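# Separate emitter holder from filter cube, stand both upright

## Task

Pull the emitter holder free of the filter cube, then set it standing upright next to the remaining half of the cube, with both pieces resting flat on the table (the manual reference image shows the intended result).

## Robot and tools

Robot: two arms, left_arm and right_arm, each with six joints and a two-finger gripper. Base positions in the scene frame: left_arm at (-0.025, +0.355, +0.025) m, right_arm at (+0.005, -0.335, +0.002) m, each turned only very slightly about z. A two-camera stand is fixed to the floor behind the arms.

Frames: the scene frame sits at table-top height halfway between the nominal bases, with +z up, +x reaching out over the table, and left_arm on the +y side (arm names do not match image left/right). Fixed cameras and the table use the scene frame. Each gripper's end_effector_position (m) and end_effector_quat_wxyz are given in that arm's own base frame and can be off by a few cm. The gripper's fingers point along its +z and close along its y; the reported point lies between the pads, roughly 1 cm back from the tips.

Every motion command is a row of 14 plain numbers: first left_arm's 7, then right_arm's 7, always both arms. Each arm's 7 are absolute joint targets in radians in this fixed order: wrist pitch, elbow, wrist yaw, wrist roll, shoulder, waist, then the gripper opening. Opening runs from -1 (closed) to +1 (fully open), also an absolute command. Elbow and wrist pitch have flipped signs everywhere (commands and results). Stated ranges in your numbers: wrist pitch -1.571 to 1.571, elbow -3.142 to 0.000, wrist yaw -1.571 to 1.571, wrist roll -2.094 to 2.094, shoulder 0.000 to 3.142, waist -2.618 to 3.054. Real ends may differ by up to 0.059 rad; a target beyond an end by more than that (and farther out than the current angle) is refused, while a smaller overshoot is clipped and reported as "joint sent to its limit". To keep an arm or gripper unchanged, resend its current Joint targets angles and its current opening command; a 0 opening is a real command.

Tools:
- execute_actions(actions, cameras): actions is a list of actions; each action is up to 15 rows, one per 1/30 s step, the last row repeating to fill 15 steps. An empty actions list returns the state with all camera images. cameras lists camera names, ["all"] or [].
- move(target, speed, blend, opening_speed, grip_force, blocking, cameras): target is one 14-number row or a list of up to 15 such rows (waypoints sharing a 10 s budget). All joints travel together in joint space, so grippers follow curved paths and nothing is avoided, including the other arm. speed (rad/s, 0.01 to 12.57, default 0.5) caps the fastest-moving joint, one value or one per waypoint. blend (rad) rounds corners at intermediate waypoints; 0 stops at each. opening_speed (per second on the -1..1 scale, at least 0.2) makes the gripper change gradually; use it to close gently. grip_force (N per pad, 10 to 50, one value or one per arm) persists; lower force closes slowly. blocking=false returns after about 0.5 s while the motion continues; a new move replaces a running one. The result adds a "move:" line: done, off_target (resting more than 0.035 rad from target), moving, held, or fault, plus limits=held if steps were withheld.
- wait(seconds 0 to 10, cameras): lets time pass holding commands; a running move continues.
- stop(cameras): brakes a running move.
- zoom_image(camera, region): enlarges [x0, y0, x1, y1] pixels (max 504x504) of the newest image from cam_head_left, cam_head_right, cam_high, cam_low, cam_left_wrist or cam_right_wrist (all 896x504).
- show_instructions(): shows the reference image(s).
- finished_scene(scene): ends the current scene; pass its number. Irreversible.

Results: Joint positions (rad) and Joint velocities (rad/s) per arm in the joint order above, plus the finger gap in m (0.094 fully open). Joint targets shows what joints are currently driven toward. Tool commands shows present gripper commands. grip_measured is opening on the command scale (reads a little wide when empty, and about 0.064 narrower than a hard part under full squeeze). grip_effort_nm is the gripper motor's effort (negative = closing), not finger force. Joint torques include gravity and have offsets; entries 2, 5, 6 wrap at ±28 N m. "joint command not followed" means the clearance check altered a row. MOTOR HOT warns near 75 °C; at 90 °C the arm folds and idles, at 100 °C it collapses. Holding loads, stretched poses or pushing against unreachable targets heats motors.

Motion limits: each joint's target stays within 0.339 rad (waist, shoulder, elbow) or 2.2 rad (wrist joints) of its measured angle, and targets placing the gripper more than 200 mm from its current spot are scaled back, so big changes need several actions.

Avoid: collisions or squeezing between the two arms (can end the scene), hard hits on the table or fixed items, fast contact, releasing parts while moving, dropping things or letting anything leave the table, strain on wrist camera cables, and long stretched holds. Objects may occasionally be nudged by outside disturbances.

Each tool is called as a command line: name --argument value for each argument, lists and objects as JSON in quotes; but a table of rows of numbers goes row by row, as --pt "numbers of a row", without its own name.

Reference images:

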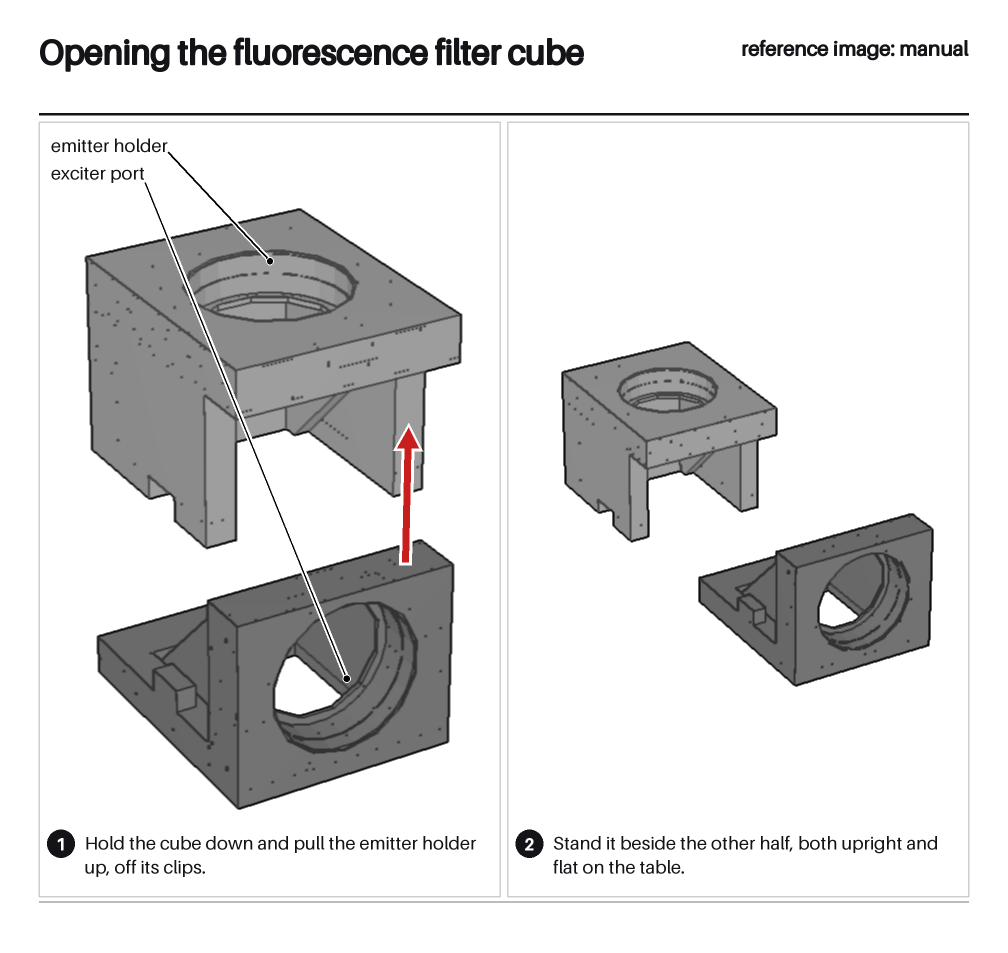

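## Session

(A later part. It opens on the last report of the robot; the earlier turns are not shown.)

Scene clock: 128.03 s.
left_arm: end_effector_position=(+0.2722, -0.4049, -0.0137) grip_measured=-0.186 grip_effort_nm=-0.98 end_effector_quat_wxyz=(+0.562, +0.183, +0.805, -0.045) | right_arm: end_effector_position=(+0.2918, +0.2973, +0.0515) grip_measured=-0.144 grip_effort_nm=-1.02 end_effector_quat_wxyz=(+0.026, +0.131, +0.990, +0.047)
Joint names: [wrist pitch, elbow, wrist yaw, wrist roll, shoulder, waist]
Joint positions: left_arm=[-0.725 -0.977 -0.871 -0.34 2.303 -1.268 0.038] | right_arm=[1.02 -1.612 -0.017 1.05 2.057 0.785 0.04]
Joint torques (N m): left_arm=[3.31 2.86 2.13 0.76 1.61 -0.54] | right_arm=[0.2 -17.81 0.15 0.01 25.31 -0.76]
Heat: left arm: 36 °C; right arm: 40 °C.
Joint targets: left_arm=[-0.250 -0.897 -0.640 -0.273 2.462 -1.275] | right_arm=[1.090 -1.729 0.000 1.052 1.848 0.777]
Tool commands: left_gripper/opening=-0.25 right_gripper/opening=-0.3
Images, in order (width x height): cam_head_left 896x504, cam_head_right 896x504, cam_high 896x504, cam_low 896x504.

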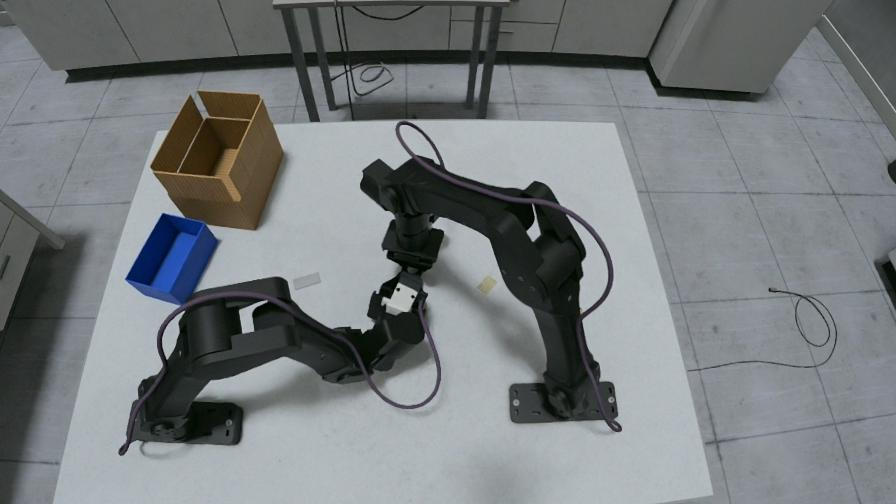

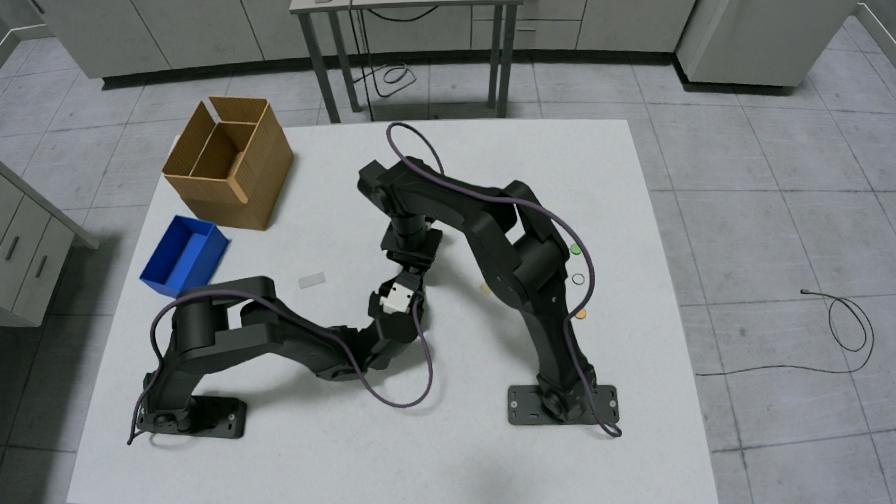

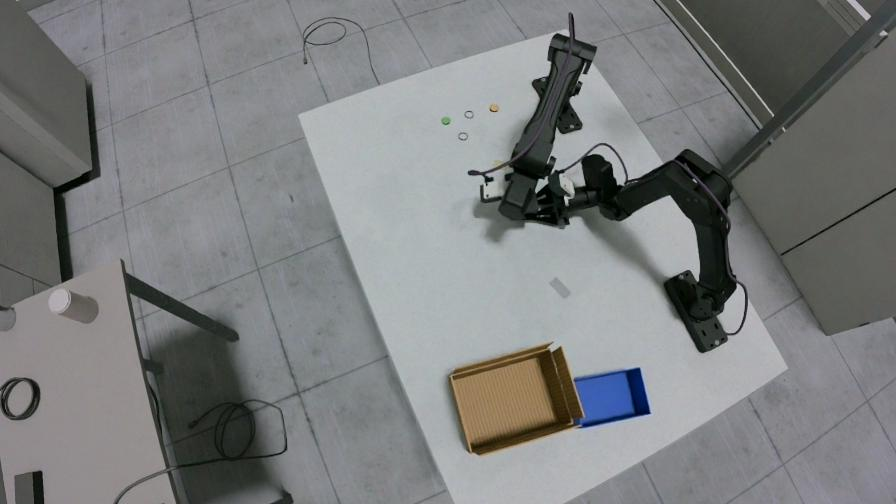

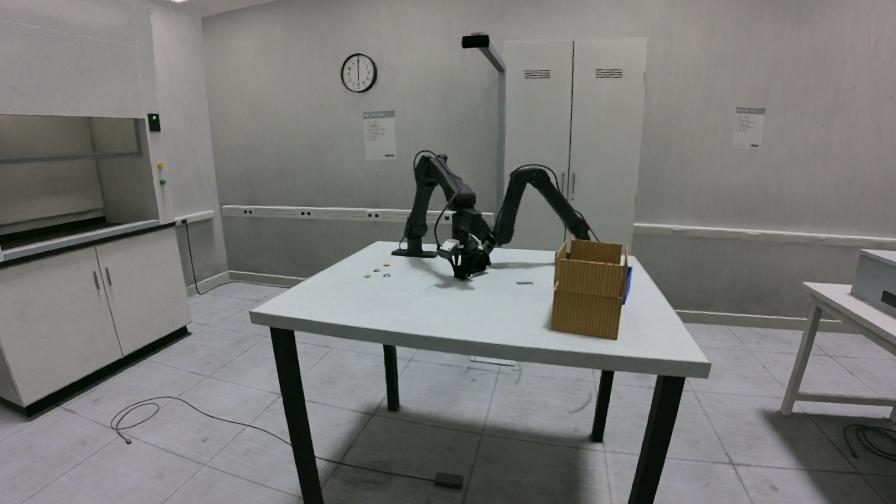

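move --pt "-0.50 -0.94 -0.74 -0.37 2.38 -1.278 -0.25 1.09 -1.62 0 1.052 2.02 0.777 -0.3" --pt "-0.775 -0.988 -0.835 -0.425 2.305 -1.278 -0.25 1.09 -1.60 0 1.052 2.07 0.777 -0.3" --pt "-0.775 -0.988 -0.835 -0.425 2.305 -1.278 0.15 1.09 -1.60 0 1.052 2.07 0.777 -0.3" --speed 0.25 --blend '[0.03, 0, 0]' --opening_speed 0.8 --cameras '["cam_left_wrist", "cam_right_wrist"]'

Scene clock: 131.90 s.
left_arm: end_effector_position=(+0.2705, -0.4216, +0.0007) grip_measured=+0.148 grip_effort_nm=0.13 end_effector_quat_wxyz=(+0.567, +0.144, +0.804, -0.108) | right_arm: end_effector_position=(+0.2837, +0.2866, +0.0450) grip_measured=-0.144 grip_effort_nm=-1.02 end_effector_quat_wxyz=(+0.013, +0.134, +0.991, +0.023)
Joint names: [wrist pitch, elbow, wrist yaw, wrist roll, shoulder, waist]
Joint positions: left_arm=[-0.786 -0.988 -0.837 -0.413 2.294 -1.273 0.054] | right_arm=[1.054 -1.597 -0.006 1.053 2.062 0.785 0.04]
Joint torques (N m): left_arm=[-1.6 -3.4 -0.23 -0.12 -8.81 -0.32] | right_arm=[-0.03 -6.19 0.07 -0.03 -9.76 -0.73]
Heat: left arm: 36 °C; right arm: 40 °C.
Joint targets: left_arm=[-0.775 -0.988 -0.835 -0.425 2.305 -1.278] | right_arm=[1.090 -1.600 0.000 1.052 2.070 0.777]
move: off_target (right_arm); right_arm: the wrist pitch is farthest, 0.036 rad from its target
Images, in order (width x height): cam_left_wrist 896x504, cam_right_wrist 896x504.

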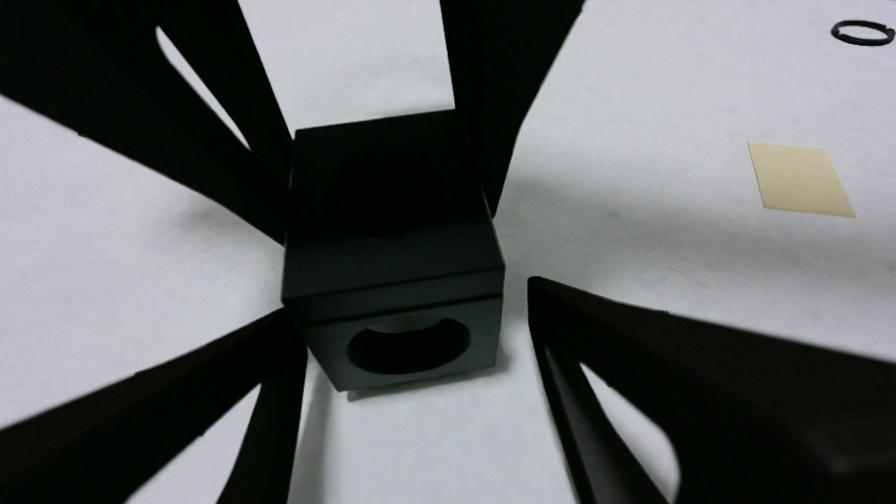

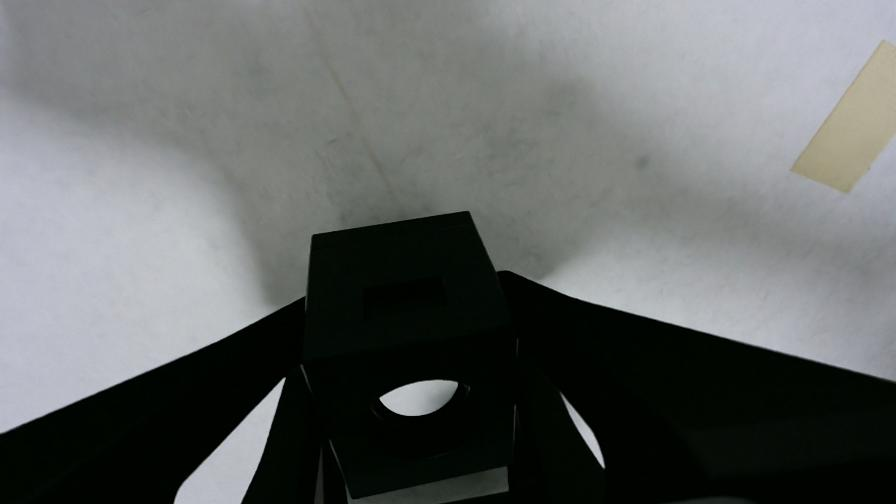

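move --pt "-0.805 -0.955 -0.85 -0.42 2.312 -1.291 0.2 1.09 -1.607 0 1.052 2.112 0.777 -0.3" --speed 0.2 --cameras '["cam_left_wrist", "cam_right_wrist"]'

Scene clock: 133.50 s.
left_arm: end_effector_position=(+0.2641, -0.4170, -0.0054) grip_measured=+0.198 grip_effort_nm=0.13 end_effector_quat_wxyz=(+0.563, +0.153, +0.805, -0.103) | right_arm: end_effector_position=(+0.2817, +0.2854, +0.0367) grip_measured=-0.144 grip_effort_nm=-1.02 end_effector_quat_wxyz=(+0.005, +0.133, +0.991, +0.014)
Joint names: [wrist pitch, elbow, wrist yaw, wrist roll, shoulder, waist]
Joint positions: left_arm=[-0.79 -0.963 -0.839 -0.414 2.294 -1.284 0.056] | right_arm=[1.056 -1.597 -0.009 1.053 2.084 0.785 0.04]
Joint torques (N m): left_arm=[-1.9 -2.62 -0.37 -0.09 -8.17 -0.53] | right_arm=[0 -6.75 0.1 -0.02 -8.28 -0.79]
Heat: left arm: 35 °C; right arm: 40 °C.
Joint targets: left_arm=[-0.805 -0.955 -0.850 -0.420 2.312 -1.291] | right_arm=[1.090 -1.607 0.000 1.052 2.112 0.777]
move: done
Images, in order (width x height): cam_left_wrist 896x504, cam_right_wrist 896x504.

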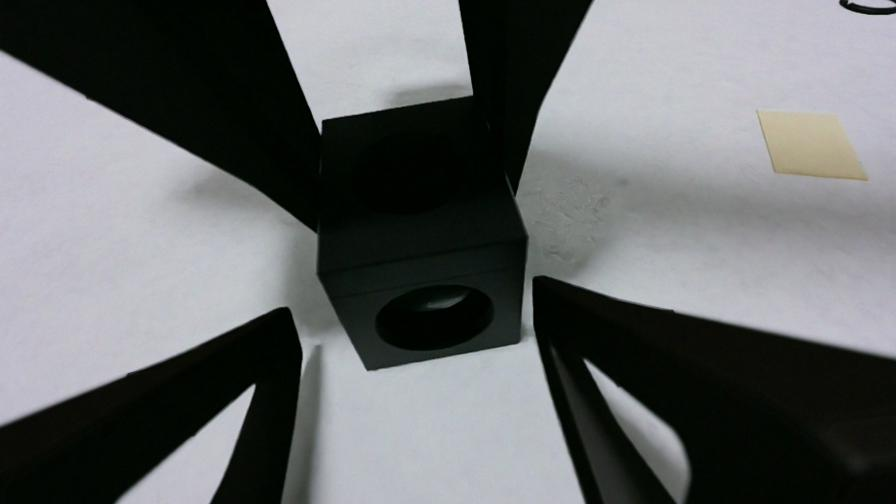

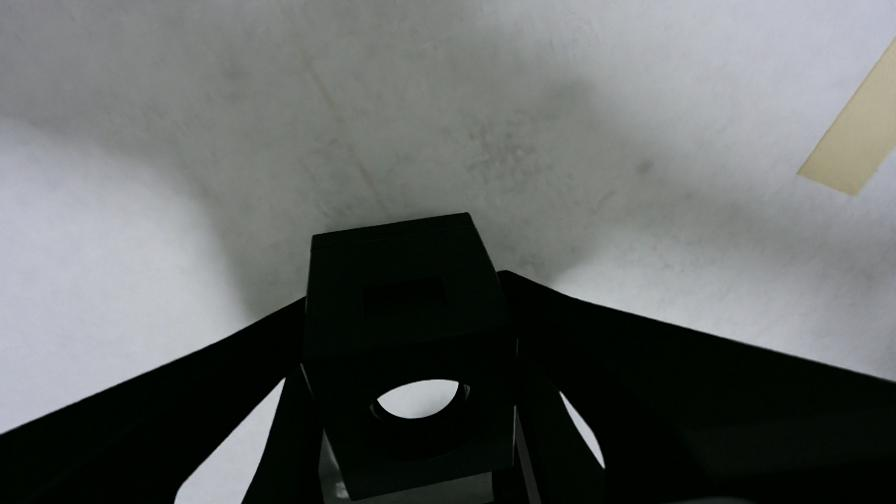

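move --pt "-0.765 -0.994 -0.85 -0.42 2.318 -1.300 0.2 1.09 -1.607 0 1.052 2.112 0.777 -0.3" --speed 0.2 --cameras '["cam_left_wrist"]'

Scene clock: 135.13 s.
left_arm: end_effector_position=(+0.2614, -0.4229, -0.0029) grip_measured=+0.198 grip_effort_nm=0.13 end_effector_quat_wxyz=(+0.564, +0.155, +0.804, -0.107) | right_arm: end_effector_position=(+0.2817, +0.2854, +0.0367) grip_measured=-0.144 grip_effort_nm=-1.02 end_effector_quat_wxyz=(+0.005, +0.133, +0.991, +0.014)
Joint names: [wrist pitch, elbow, wrist yaw, wrist roll, shoulder, waist]
Joint positions: left_arm=[-0.78 -0.978 -0.84 -0.414 2.294 -1.293 0.056] | right_arm=[1.056 -1.597 -0.009 1.053 2.084 0.785 0.04]
Joint torques (N m): left_arm=[-1.53 -4.68 -0.33 -0.09 -7.91 -0.51] | right_arm=[0 -6.78 0.11 -0.03 -8.29 -0.73]
Heat: left arm: 35 °C; right arm: 39 °C.
Joint targets: left_arm=[-0.765 -0.994 -0.850 -0.420 2.318 -1.300] | right_arm=[1.090 -1.607 0.000 1.052 2.112 0.777]
move: done
Images, in order (width x height): cam_left_wrist 896x504.

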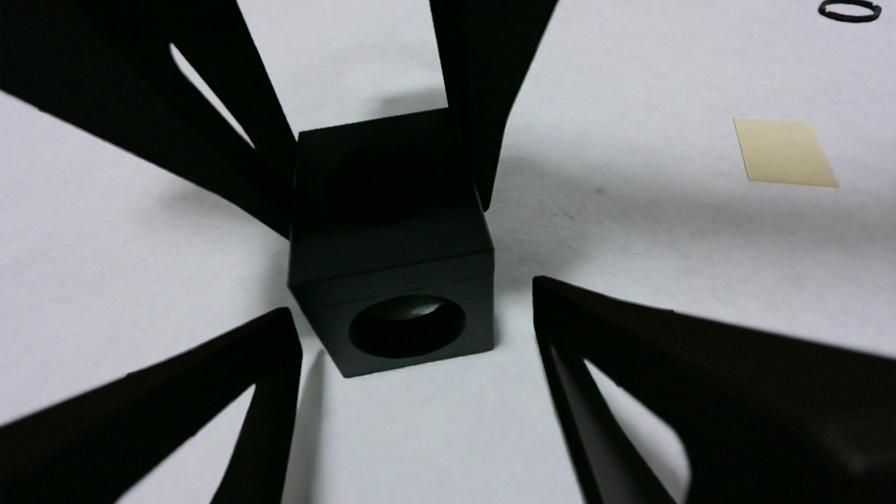

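move --pt "-0.752 -1.006 -0.846 -0.42 2.324 -1.281 0.2 1.09 -1.607 0 1.052 2.112 0.777 -0.3" --speed 0.2 --cameras '["cam_left_wrist"]'

Scene clock: 136.53 s.
left_arm: end_effector_position=(+0.2639, -0.4238, -0.0020) grip_measured=+0.198 grip_effort_nm=0.14 end_effector_quat_wxyz=(+0.564, +0.154, +0.805, -0.105) | right_arm: end_effector_position=(+0.2817, +0.2854, +0.0367) grip_measured=-0.144 grip_effort_nm=-1.02 end_effector_quat_wxyz=(+0.005, +0.133, +0.991, +0.014)
Joint names: [wrist pitch, elbow, wrist yaw, wrist roll, shoulder, waist]
Joint positions: left_arm=[-0.767 -0.988 -0.84 -0.414 2.294 -1.288 0.056] | right_arm=[1.056 -1.597 -0.009 1.053 2.084 0.785 0.04]
Joint torques (N m): left_arm=[-1.55 -4.75 -0.3 -0.11 -7.45 0.61] | right_arm=[-0.01 -6.72 0.09 -0.04 -8.27 -0.7]
Heat: left arm: 34 °C; right arm: 38 °C.
Joint targets: left_arm=[-0.752 -1.006 -0.846 -0.420 2.324 -1.281] | right_arm=[1.090 -1.607 0.000 1.052 2.112 0.777]
move: done
Images, in order (width x height): cam_left_wrist 896x504.

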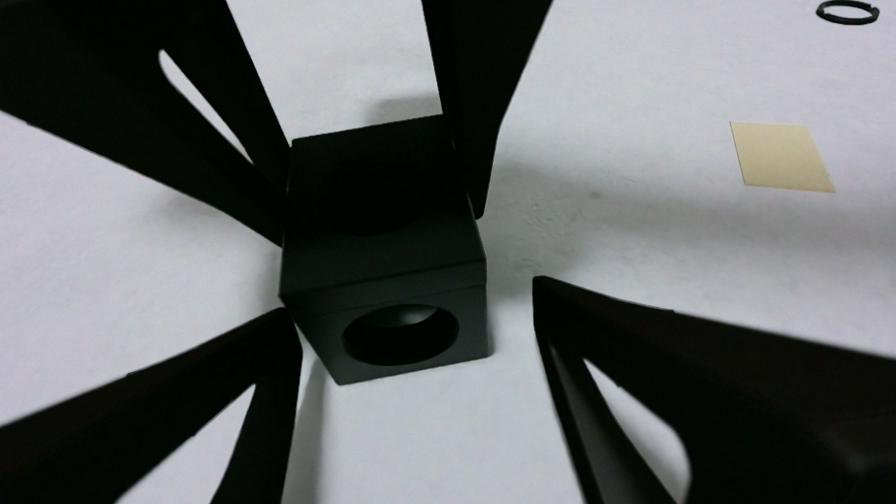

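move --pt "-0.752 -1.006 -0.846 -0.42 2.324 -1.281 -0.25 1.09 -1.607 0 1.052 2.112 0.777 -0.3" --opening_speed 0.4 --cameras '["cam_left_wrist"]'

Scene clock: 138.20 s.
left_arm: end_effector_position=(+0.2643, -0.4226, -0.0022) grip_measured=-0.188 grip_effort_nm=-0.95 end_effector_quat_wxyz=(+0.564, +0.152, +0.805, -0.102) | right_arm: end_effector_position=(+0.2812, +0.2844, +0.0362) grip_measured=-0.144 grip_effort_nm=-1.02 end_effector_quat_wxyz=(+0.003, +0.134, +0.991, +0.012)
Joint names: [wrist pitch, elbow, wrist yaw, wrist roll, shoulder, waist]
Joint positions: left_arm=[-0.763 -0.988 -0.845 -0.416 2.294 -1.288 0.038] | right_arm=[1.06 -1.597 -0.009 1.053 2.085 0.784 0.04]
Joint torques (N m): left_arm=[-1.59 -4.72 -0.27 -0.09 -7.47 0.58] | right_arm=[-0.04 -6.75 0.11 -0.03 -8.38 -0.7]
Heat: left arm: 34 °C; right arm: 38 °C.
Joint targets: left_arm=[-0.752 -1.006 -0.846 -0.420 2.324 -1.281] | right_arm=[1.090 -1.607 0.000 1.052 2.112 0.777]
move: done
Images, in order (width x height): cam_left_wrist 896x504.

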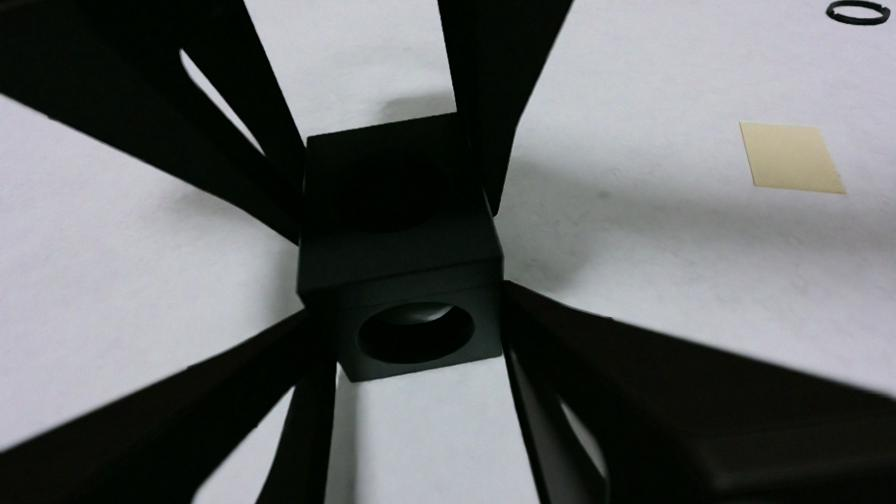

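move --pt "-0.33 -0.925 -0.67 -0.32 2.45 -1.281 -0.25 1.09 -1.607 0 1.052 2.06 0.777 -0.3" --pt "-0.33 -0.925 -0.67 -0.32 2.45 -1.281 -0.25 1.09 -1.68 0 1.052 1.92 0.777 -0.3" --speed '[0.3, 0.08]' --cameras '["cam_left_wrist", "cam_right_wrist"]'

Scene clock: 142.37 s.
left_arm: end_effector_position=(+0.2653, -0.4163, -0.0130) grip_measured=-0.189 grip_effort_nm=-0.98 end_effector_quat_wxyz=(+0.557, +0.180, +0.808, -0.069) | right_arm: end_effector_position=(+0.2863, +0.2871, +0.0430) grip_measured=-0.144 grip_effort_nm=-1.02 end_effector_quat_wxyz=(+0.015, +0.135, +0.990, +0.024)
Joint names: [wrist pitch, elbow, wrist yaw, wrist roll, shoulder, waist]
Joint positions: left_arm=[-0.718 -0.992 -0.848 -0.374 2.305 -1.283 0.038] | right_arm=[1.043 -1.597 -0.006 1.054 2.068 0.782 0.04]
Joint torques (N m): left_arm=[2.37 1.77 1.59 0.59 0.49 0.25] | right_arm=[0.07 -14.15 0.04 -0.03 -23.19 -0.43]
Heat: left arm: 34 °C; right arm: 37 °C.
Joint targets: left_arm=[-0.330 -0.925 -0.670 -0.320 2.450 -1.281] | right_arm=[1.090 -1.680 0.000 1.052 1.920 0.777]
move: off_target (left_arm, right_arm); left_arm: the wrist pitch is farthest, 0.388 rad from its target; right_arm: the shoulder is farthest, 0.148 rad from its target
Images, in order (width x height): cam_left_wrist 896x504, cam_right_wrist 896x504.

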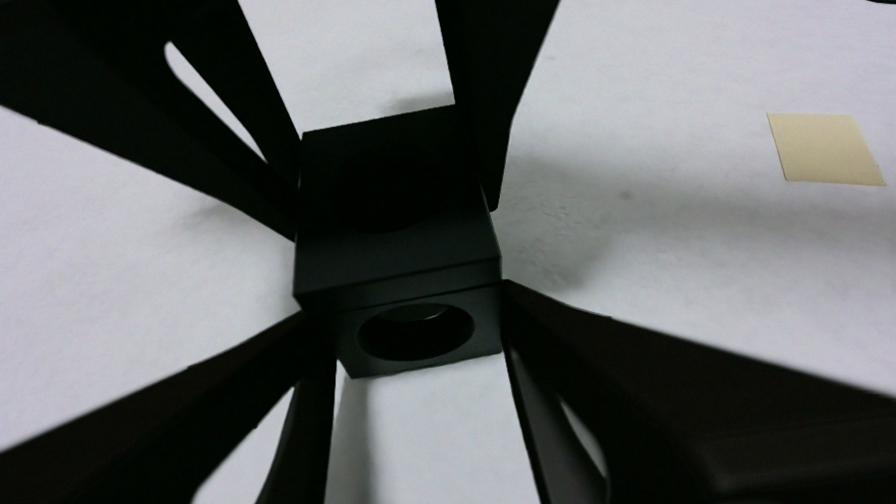

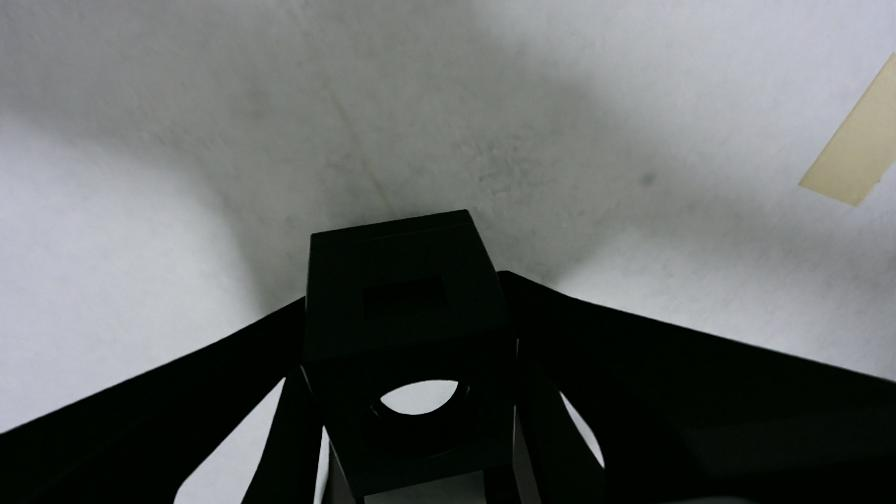

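move --pt "-0.24 -0.90 -0.63 -0.28 2.48 -1.281 -0.25 1.09 -1.75 0 1.052 1.85 0.777 -0.3" --speed 0.12 --cameras '["cam_left_wrist", "cam_right_wrist"]'

Scene clock: 143.77 s.
left_arm: end_effector_position=(+0.2733, -0.4069, -0.0134) grip_measured=-0.189 grip_effort_nm=-0.98 end_effector_quat_wxyz=(+0.565, +0.180, +0.804, -0.042) | right_arm: end_effector_position=(+0.2959, +0.2956, +0.0529) grip_measured=-0.144 grip_effort_nm=-1.02 end_effector_quat_wxyz=(+0.032, +0.131, +0.990, +0.043)
Joint names: [wrist pitch, elbow, wrist yaw, wrist roll, shoulder, waist]
Joint positions: left_arm=[-0.72 -0.992 -0.883 -0.34 2.312 -1.27 0.038] | right_arm=[1.028 -1.625 -0.002 1.046 2.062 0.782 0.04]
Joint torques (N m): left_arm=[3.08 3.34 2.24 0.63 1.58 -0.79] | right_arm=[0.15 -18.54 0.02 0.04 25.31 -0.47]
Heat: left arm: 34 °C; right arm: 38 °C.
Joint targets: left_arm=[-0.265 -0.905 -0.643 -0.283 2.471 -1.280] | right_arm=[1.090 -1.750 0.000 1.052 1.850 0.777]
move: off_target (left_arm, right_arm); left_arm: the wrist pitch is farthest, 0.480 rad from its target; right_arm: the shoulder is farthest, 0.212 rad from its target
Images, in order (width x height): cam_left_wrist 896x504, cam_right_wrist 896x504.

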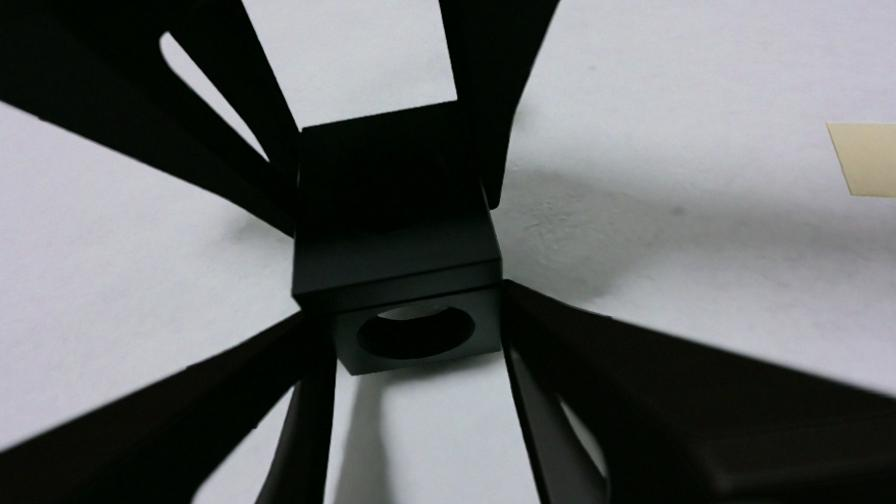

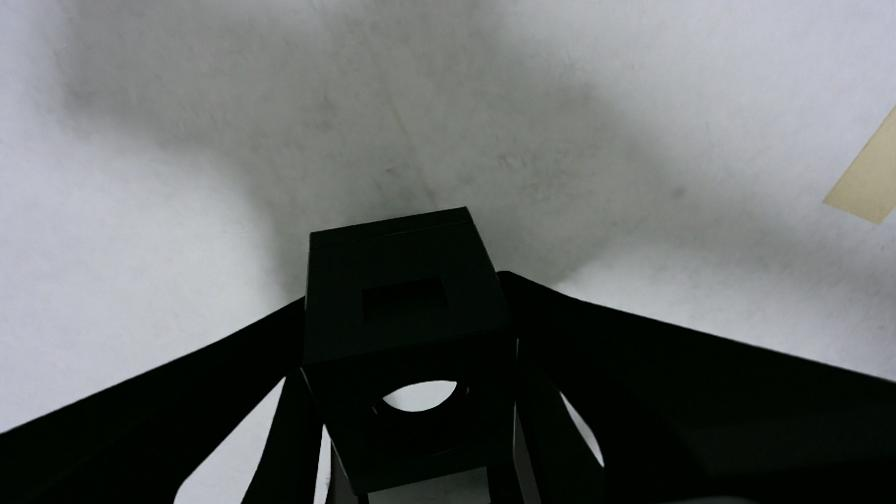

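move --pt "-0.26 -0.90 -0.64 -0.45 2.475 -1.281 -0.25 0.95 -1.75 -0.09 1.052 1.85 0.777 -0.3" --pt "-0.26 -0.90 -0.64 -0.60 2.475 -1.281 -0.25 0.82 -1.75 -0.18 1.052 1.85 0.777 -0.3" --speed 0.2 --blend '[0.02, 0]' --cameras '["cam_left_wrist", "cam_right_wrist"]'

Scene clock: 149.27 s.
left_arm: end_effector_position=(+0.2727, -0.4039, -0.0182) grip_measured=-0.190 grip_effort_nm=-0.98 end_effector_quat_wxyz=(+0.554, +0.108, +0.821, -0.087) | right_arm: end_effector_position=(+0.3255, +0.3674, +0.2130) grip_measured=-0.146 grip_effort_nm=-1.02 end_effector_quat_wxyz=(+0.129, +0.098, +0.940, +0.302)
Joint names: [wrist pitch, elbow, wrist yaw, wrist roll, shoulder, waist]
Joint positions: left_arm=[-0.699 -0.991 -0.883 -0.533 2.315 -1.269 0.038] | right_arm=[0.831 -1.751 -0.175 1.046 1.842 0.78 0.04]
Joint torques (N m): left_arm=[2.97 3.66 2.23 -0.78 1.63 -0.94] | right_arm=[-1.46 -6.83 -0.18 0.07 -8.84 -0.29]
Heat: left arm: 37 °C; right arm: 41 °C.
Joint targets: left_arm=[-0.260 -0.900 -0.640 -0.600 2.475 -1.281] | right_arm=[0.820 -1.750 -0.180 1.052 1.850 0.777]
move: off_target (left_arm); left_arm: the wrist pitch is farthest, 0.439 rad from its target
Images, in order (width x height): cam_left_wrist 896x504, cam_right_wrist 896x504.

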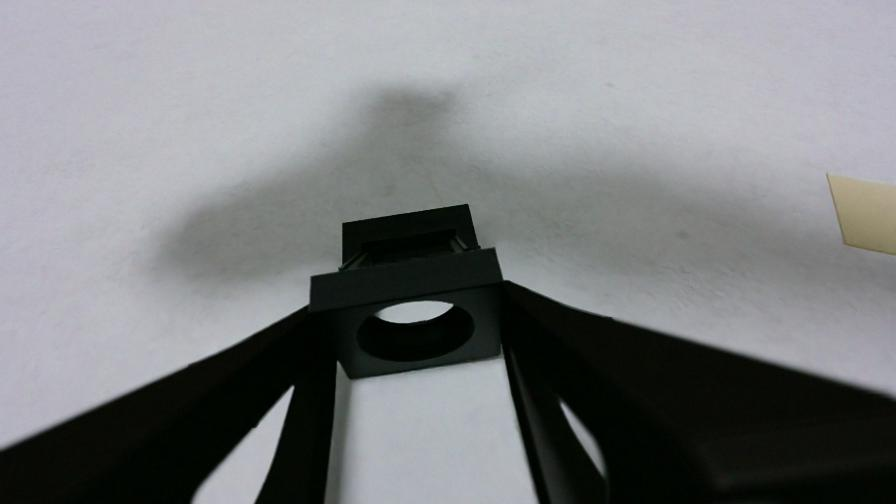

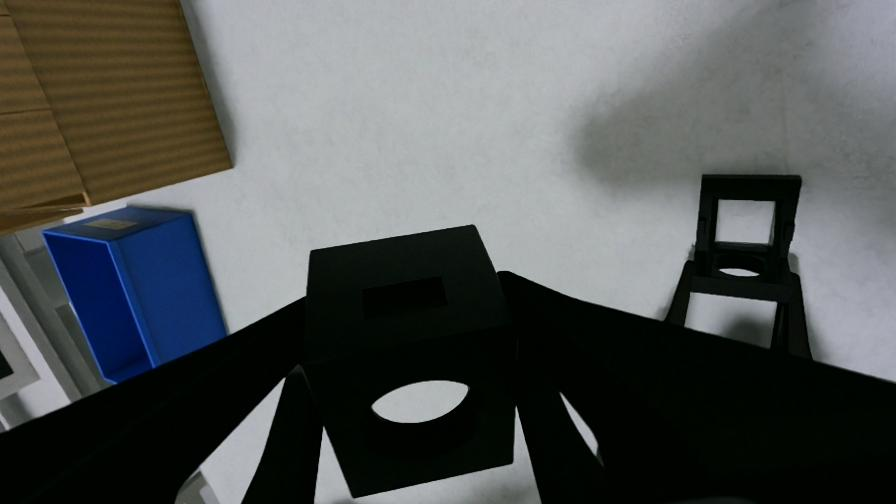

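move --pt "-0.62 -0.997 -0.858 -0.53 2.365 -1.267 -0.25 0.831 -1.751 -0.175 1.052 1.842 0.777 -0.3" --pt "-0.62 -0.997 -0.858 -0.53 2.365 -1.267 0.1 0.831 -1.751 -0.175 1.052 1.842 0.777 -0.3" --speed 0.15 --opening_speed 0.4 --cameras '["cam_left_wrist", "cam_right_wrist"]'

Scene clock: 154.10 s.
left_arm: end_effector_position=(+0.2755, -0.4082, -0.0129) grip_measured=+0.098 grip_effort_nm=0.16 end_effector_quat_wxyz=(+0.561, +0.104, +0.817, -0.088) | right_arm: end_effector_position=(+0.3255, +0.3675, +0.2130) grip_measured=-0.146 grip_effort_nm=-1.02 end_effector_quat_wxyz=(+0.129, +0.097, +0.939, +0.302)
Joint names: [wrist pitch, elbow, wrist yaw, wrist roll, shoulder, waist]
Joint positions: left_arm=[-0.702 -1.011 -0.895 -0.524 2.318 -1.269 0.052] | right_arm=[0.831 -1.751 -0.175 1.046 1.842 0.78 0.04]
Joint torques (N m): left_arm=[-0.81 -2.3 0.09 -0.09 -6.37 0.17] | right_arm=[-1.38 -6.93 -0.1 0.04 -9.46 -0.31]
Heat: left arm: 36 °C; right arm: 39 °C.
Joint targets: left_arm=[-0.620 -0.997 -0.858 -0.530 2.365 -1.267] | right_arm=[0.831 -1.751 -0.175 1.052 1.842 0.777]
move: off_target (left_arm); target 2's new numbers were sent with left_arm's wrist pitch 0.097 rad from that target; left_arm: the wrist pitch is farthest, 0.082 rad from its target
Images, in order (width x height): cam_left_wrist 896x504, cam_right_wrist 896x504.

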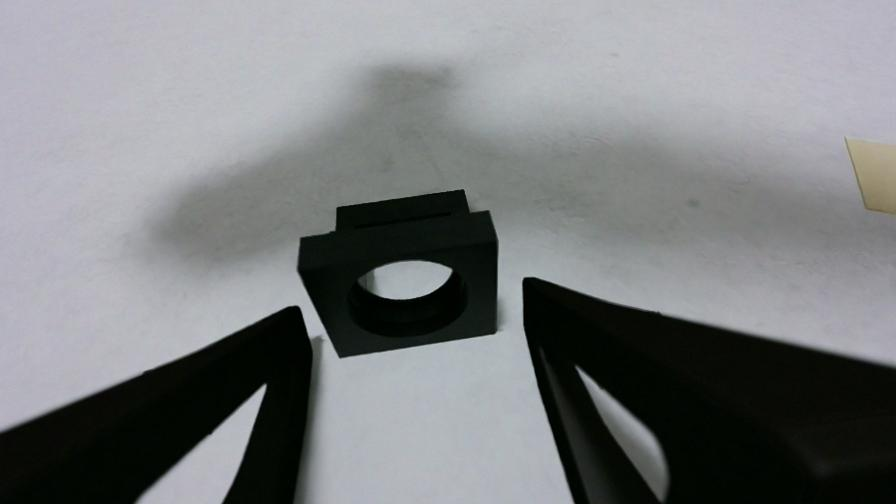

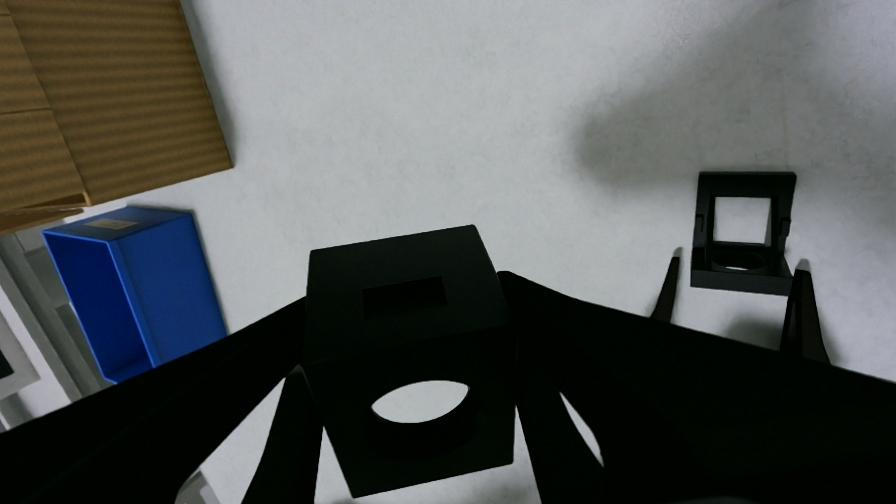

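move --pt "-0.72 -0.93 -0.88 -0.48 2.22 -1.325 0.6 1.30 -1.80 0 1.052 2.07 0.55 -0.3" --pt "-0.576 -0.735 -0.962 -0.549 1.9 -1.431 0.6 1.305 -1.82 0 1.052 2.09 0.48 -0.3" --speed 0.35 --blend '[0.05, 0]' --cameras '["cam_head_left", "cam_left_wrist", "cam_right_wrist"]'

Scene clock: 160.03 s.
left_arm: end_effector_position=(+0.2052, -0.3802, +0.0635) grip_measured=+0.598 grip_effort_nm=0.13 end_effector_quat_wxyz=(+0.568, +0.143, +0.801, -0.123) | right_arm: end_effector_position=(+0.3561, +0.1918, +0.0900) grip_measured=-0.144 grip_effort_nm=-1.02 end_effector_quat_wxyz=(+0.004, +0.276, +0.961, +0.013)
Joint names: [wrist pitch, elbow, wrist yaw, wrist roll, shoulder, waist]
Joint positions: left_arm=[-0.591 -0.745 -0.949 -0.538 1.93 -1.425 0.075] | right_arm=[1.268 -1.792 -0.012 1.046 2.071 0.486 0.04]
Joint torques (N m): left_arm=[-1.48 -2.99 -0.45 -0.11 -9.62 -0.49] | right_arm=[0.04 -8.77 0.13 0.04 -9.13 -0.57]
Heat: left arm: 34 °C; right arm: 37 °C.
Joint targets: left_arm=[-0.576 -0.735 -0.962 -0.549 1.900 -1.431] | right_arm=[1.305 -1.820 0.000 1.052 2.090 0.480]
move: off_target (right_arm); right_arm: the wrist pitch is farthest, 0.037 rad from its target
Images, in order (width x height): cam_head_left 896x504, cam_left_wrist 896x504, cam_right_wrist 896x504.

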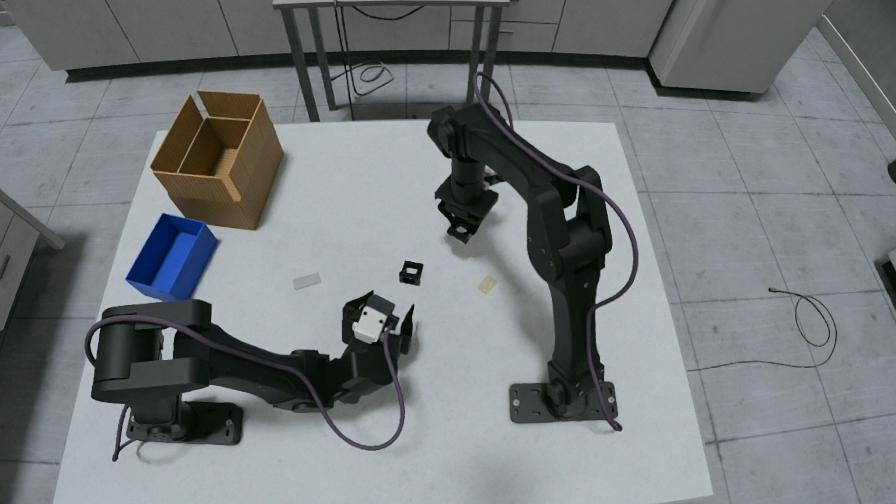

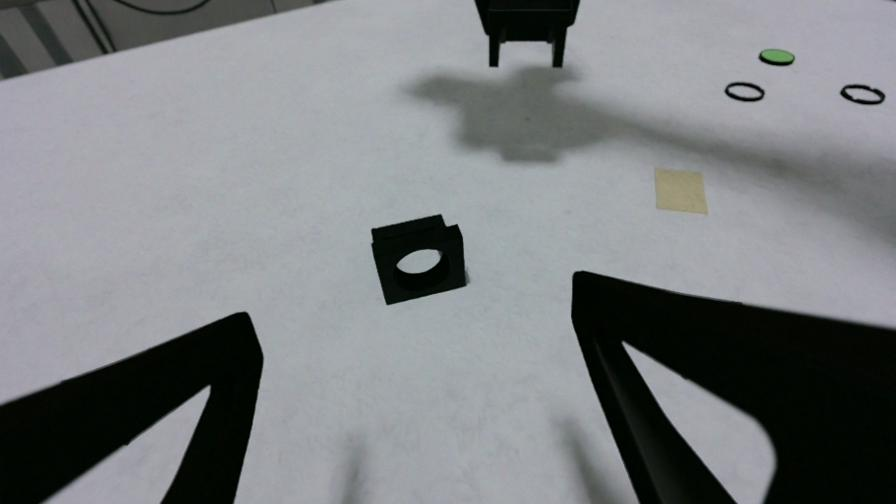

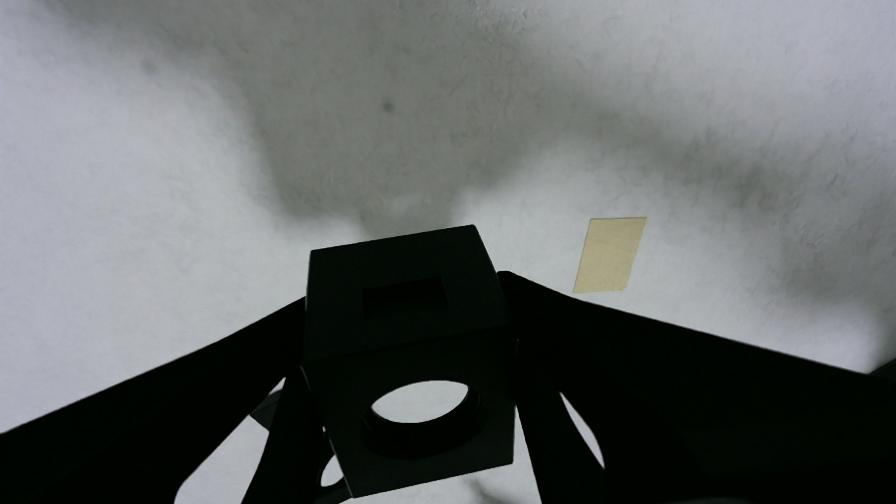

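move --pt "-0.576 -0.735 -0.962 -0.549 1.9 -1.431 0.6 1.15 -1.66 0 1.052 2.11 0.48 -0.3" --speed 0.2 --cameras '["cam_left_wrist", "cam_right_wrist"]'

Scene clock: 161.70 s.
left_arm: end_effector_position=(+0.2052, -0.3801, +0.0633) grip_measured=+0.598 grip_effort_nm=0.14 end_effector_quat_wxyz=(+0.568, +0.143, +0.801, -0.123) | right_arm: end_effector_position=(+0.3532, +0.1903, +0.0499) grip_measured=-0.144 grip_effort_nm=-1.02 end_effector_quat_wxyz=(-0.002, +0.276, +0.961, +0.007)
Joint names: [wrist pitch, elbow, wrist yaw, wrist roll, shoulder, waist]
Joint positions: left_arm=[-0.591 -0.745 -0.949 -0.538 1.93 -1.425 0.075] | right_arm=[1.138 -1.667 -0.012 1.046 2.094 0.486 0.04]
Joint torques (N m): left_arm=[-1.46 -3.03 -0.42 -0.17 -9.54 -0.43] | right_arm=[-0.14 -5.11 0.14 0.05 -9.39 -0.57]
Heat: left arm: 34 °C; right arm: 36 °C.
Joint targets: left_arm=[-0.576 -0.735 -0.962 -0.549 1.900 -1.431] | right_arm=[1.150 -1.660 0.000 1.052 2.110 0.480]
move: done
Images, in order (width x height): cam_left_wrist 896x504, cam_right_wrist 896x504.

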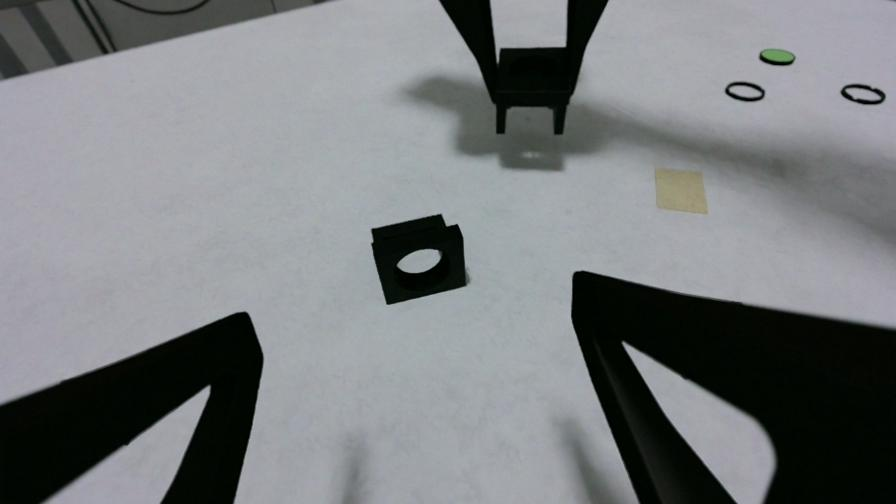

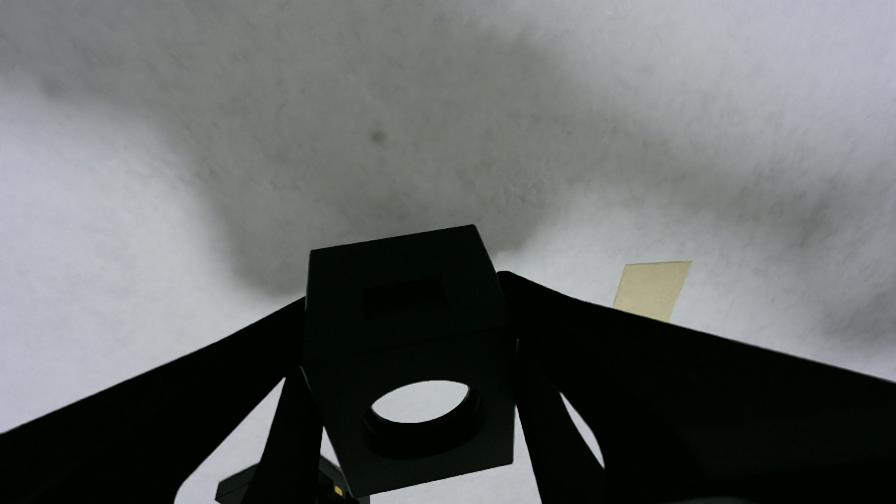

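move --pt "-0.576 -0.735 -0.962 -0.549 1.9 -1.431 0.6 1.105 -1.613 0 1.052 2.128 0.48 -0.3" --speed 0.08 --cameras '["cam_left_wrist", "cam_right_wrist"]'

zoom_image --camera "cam_left_wrist" --region '[400, 0, 680, 240]'

Scene clock: 163.23 s.
left_arm: end_effector_position=(+0.2052, -0.3801, +0.0633) grip_measured=+0.598 grip_effort_nm=0.13 end_effector_quat_wxyz=(+0.568, +0.143, +0.801, -0.123) | right_arm: end_effector_position=(+0.3497, +0.1884, +0.0324) grip_measured=-0.144 grip_effort_nm=-1.02 end_effector_quat_wxyz=(-0.008, +0.276, +0.961, +0.001)
Joint names: [wrist pitch, elbow, wrist yaw, wrist roll, shoulder, waist]
Joint positions: left_arm=[-0.591 -0.745 -0.949 -0.538 1.93 -1.425 0.075] | right_arm=[1.092 -1.621 -0.012 1.046 2.11 0.486 0.04]
Joint torques (N m): left_arm=[-1.47 -2.97 -0.41 -0.16 -9.62 -0.46] | right_arm=[-0.11 -4.98 0.11 0.06 -9.25 -0.59]
Heat: left arm: 34 °C; right arm: 36 °C.
Joint targets: left_arm=[-0.576 -0.735 -0.962 -0.549 1.900 -1.431] | right_arm=[1.105 -1.613 0.000 1.052 2.128 0.480]
move: done
Images, in order (width x height): cam_left_wrist 896x504, cam_right_wrist 896x504.

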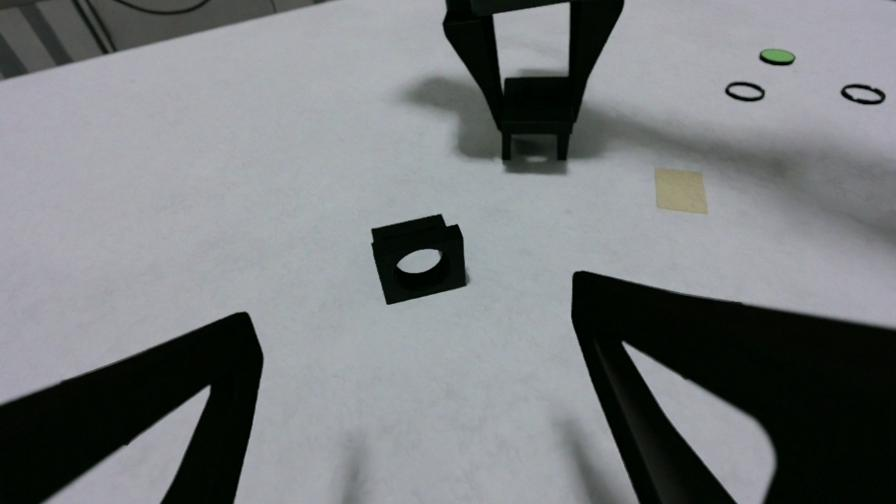

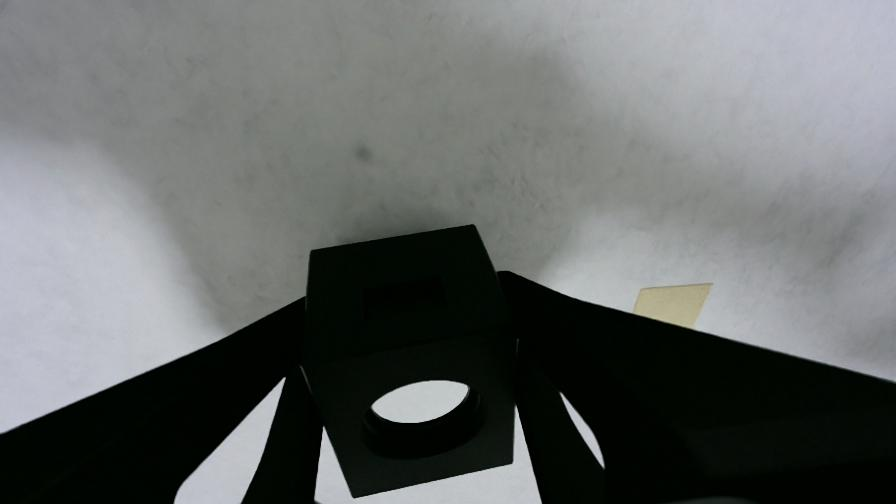

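Scaled by 1.800 from the camera's 896x504 image, which has a finer 1280x720 frame.

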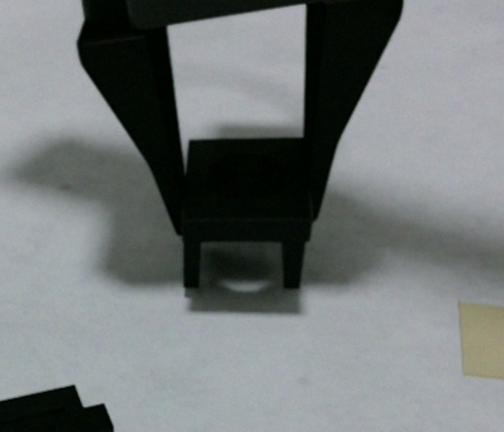

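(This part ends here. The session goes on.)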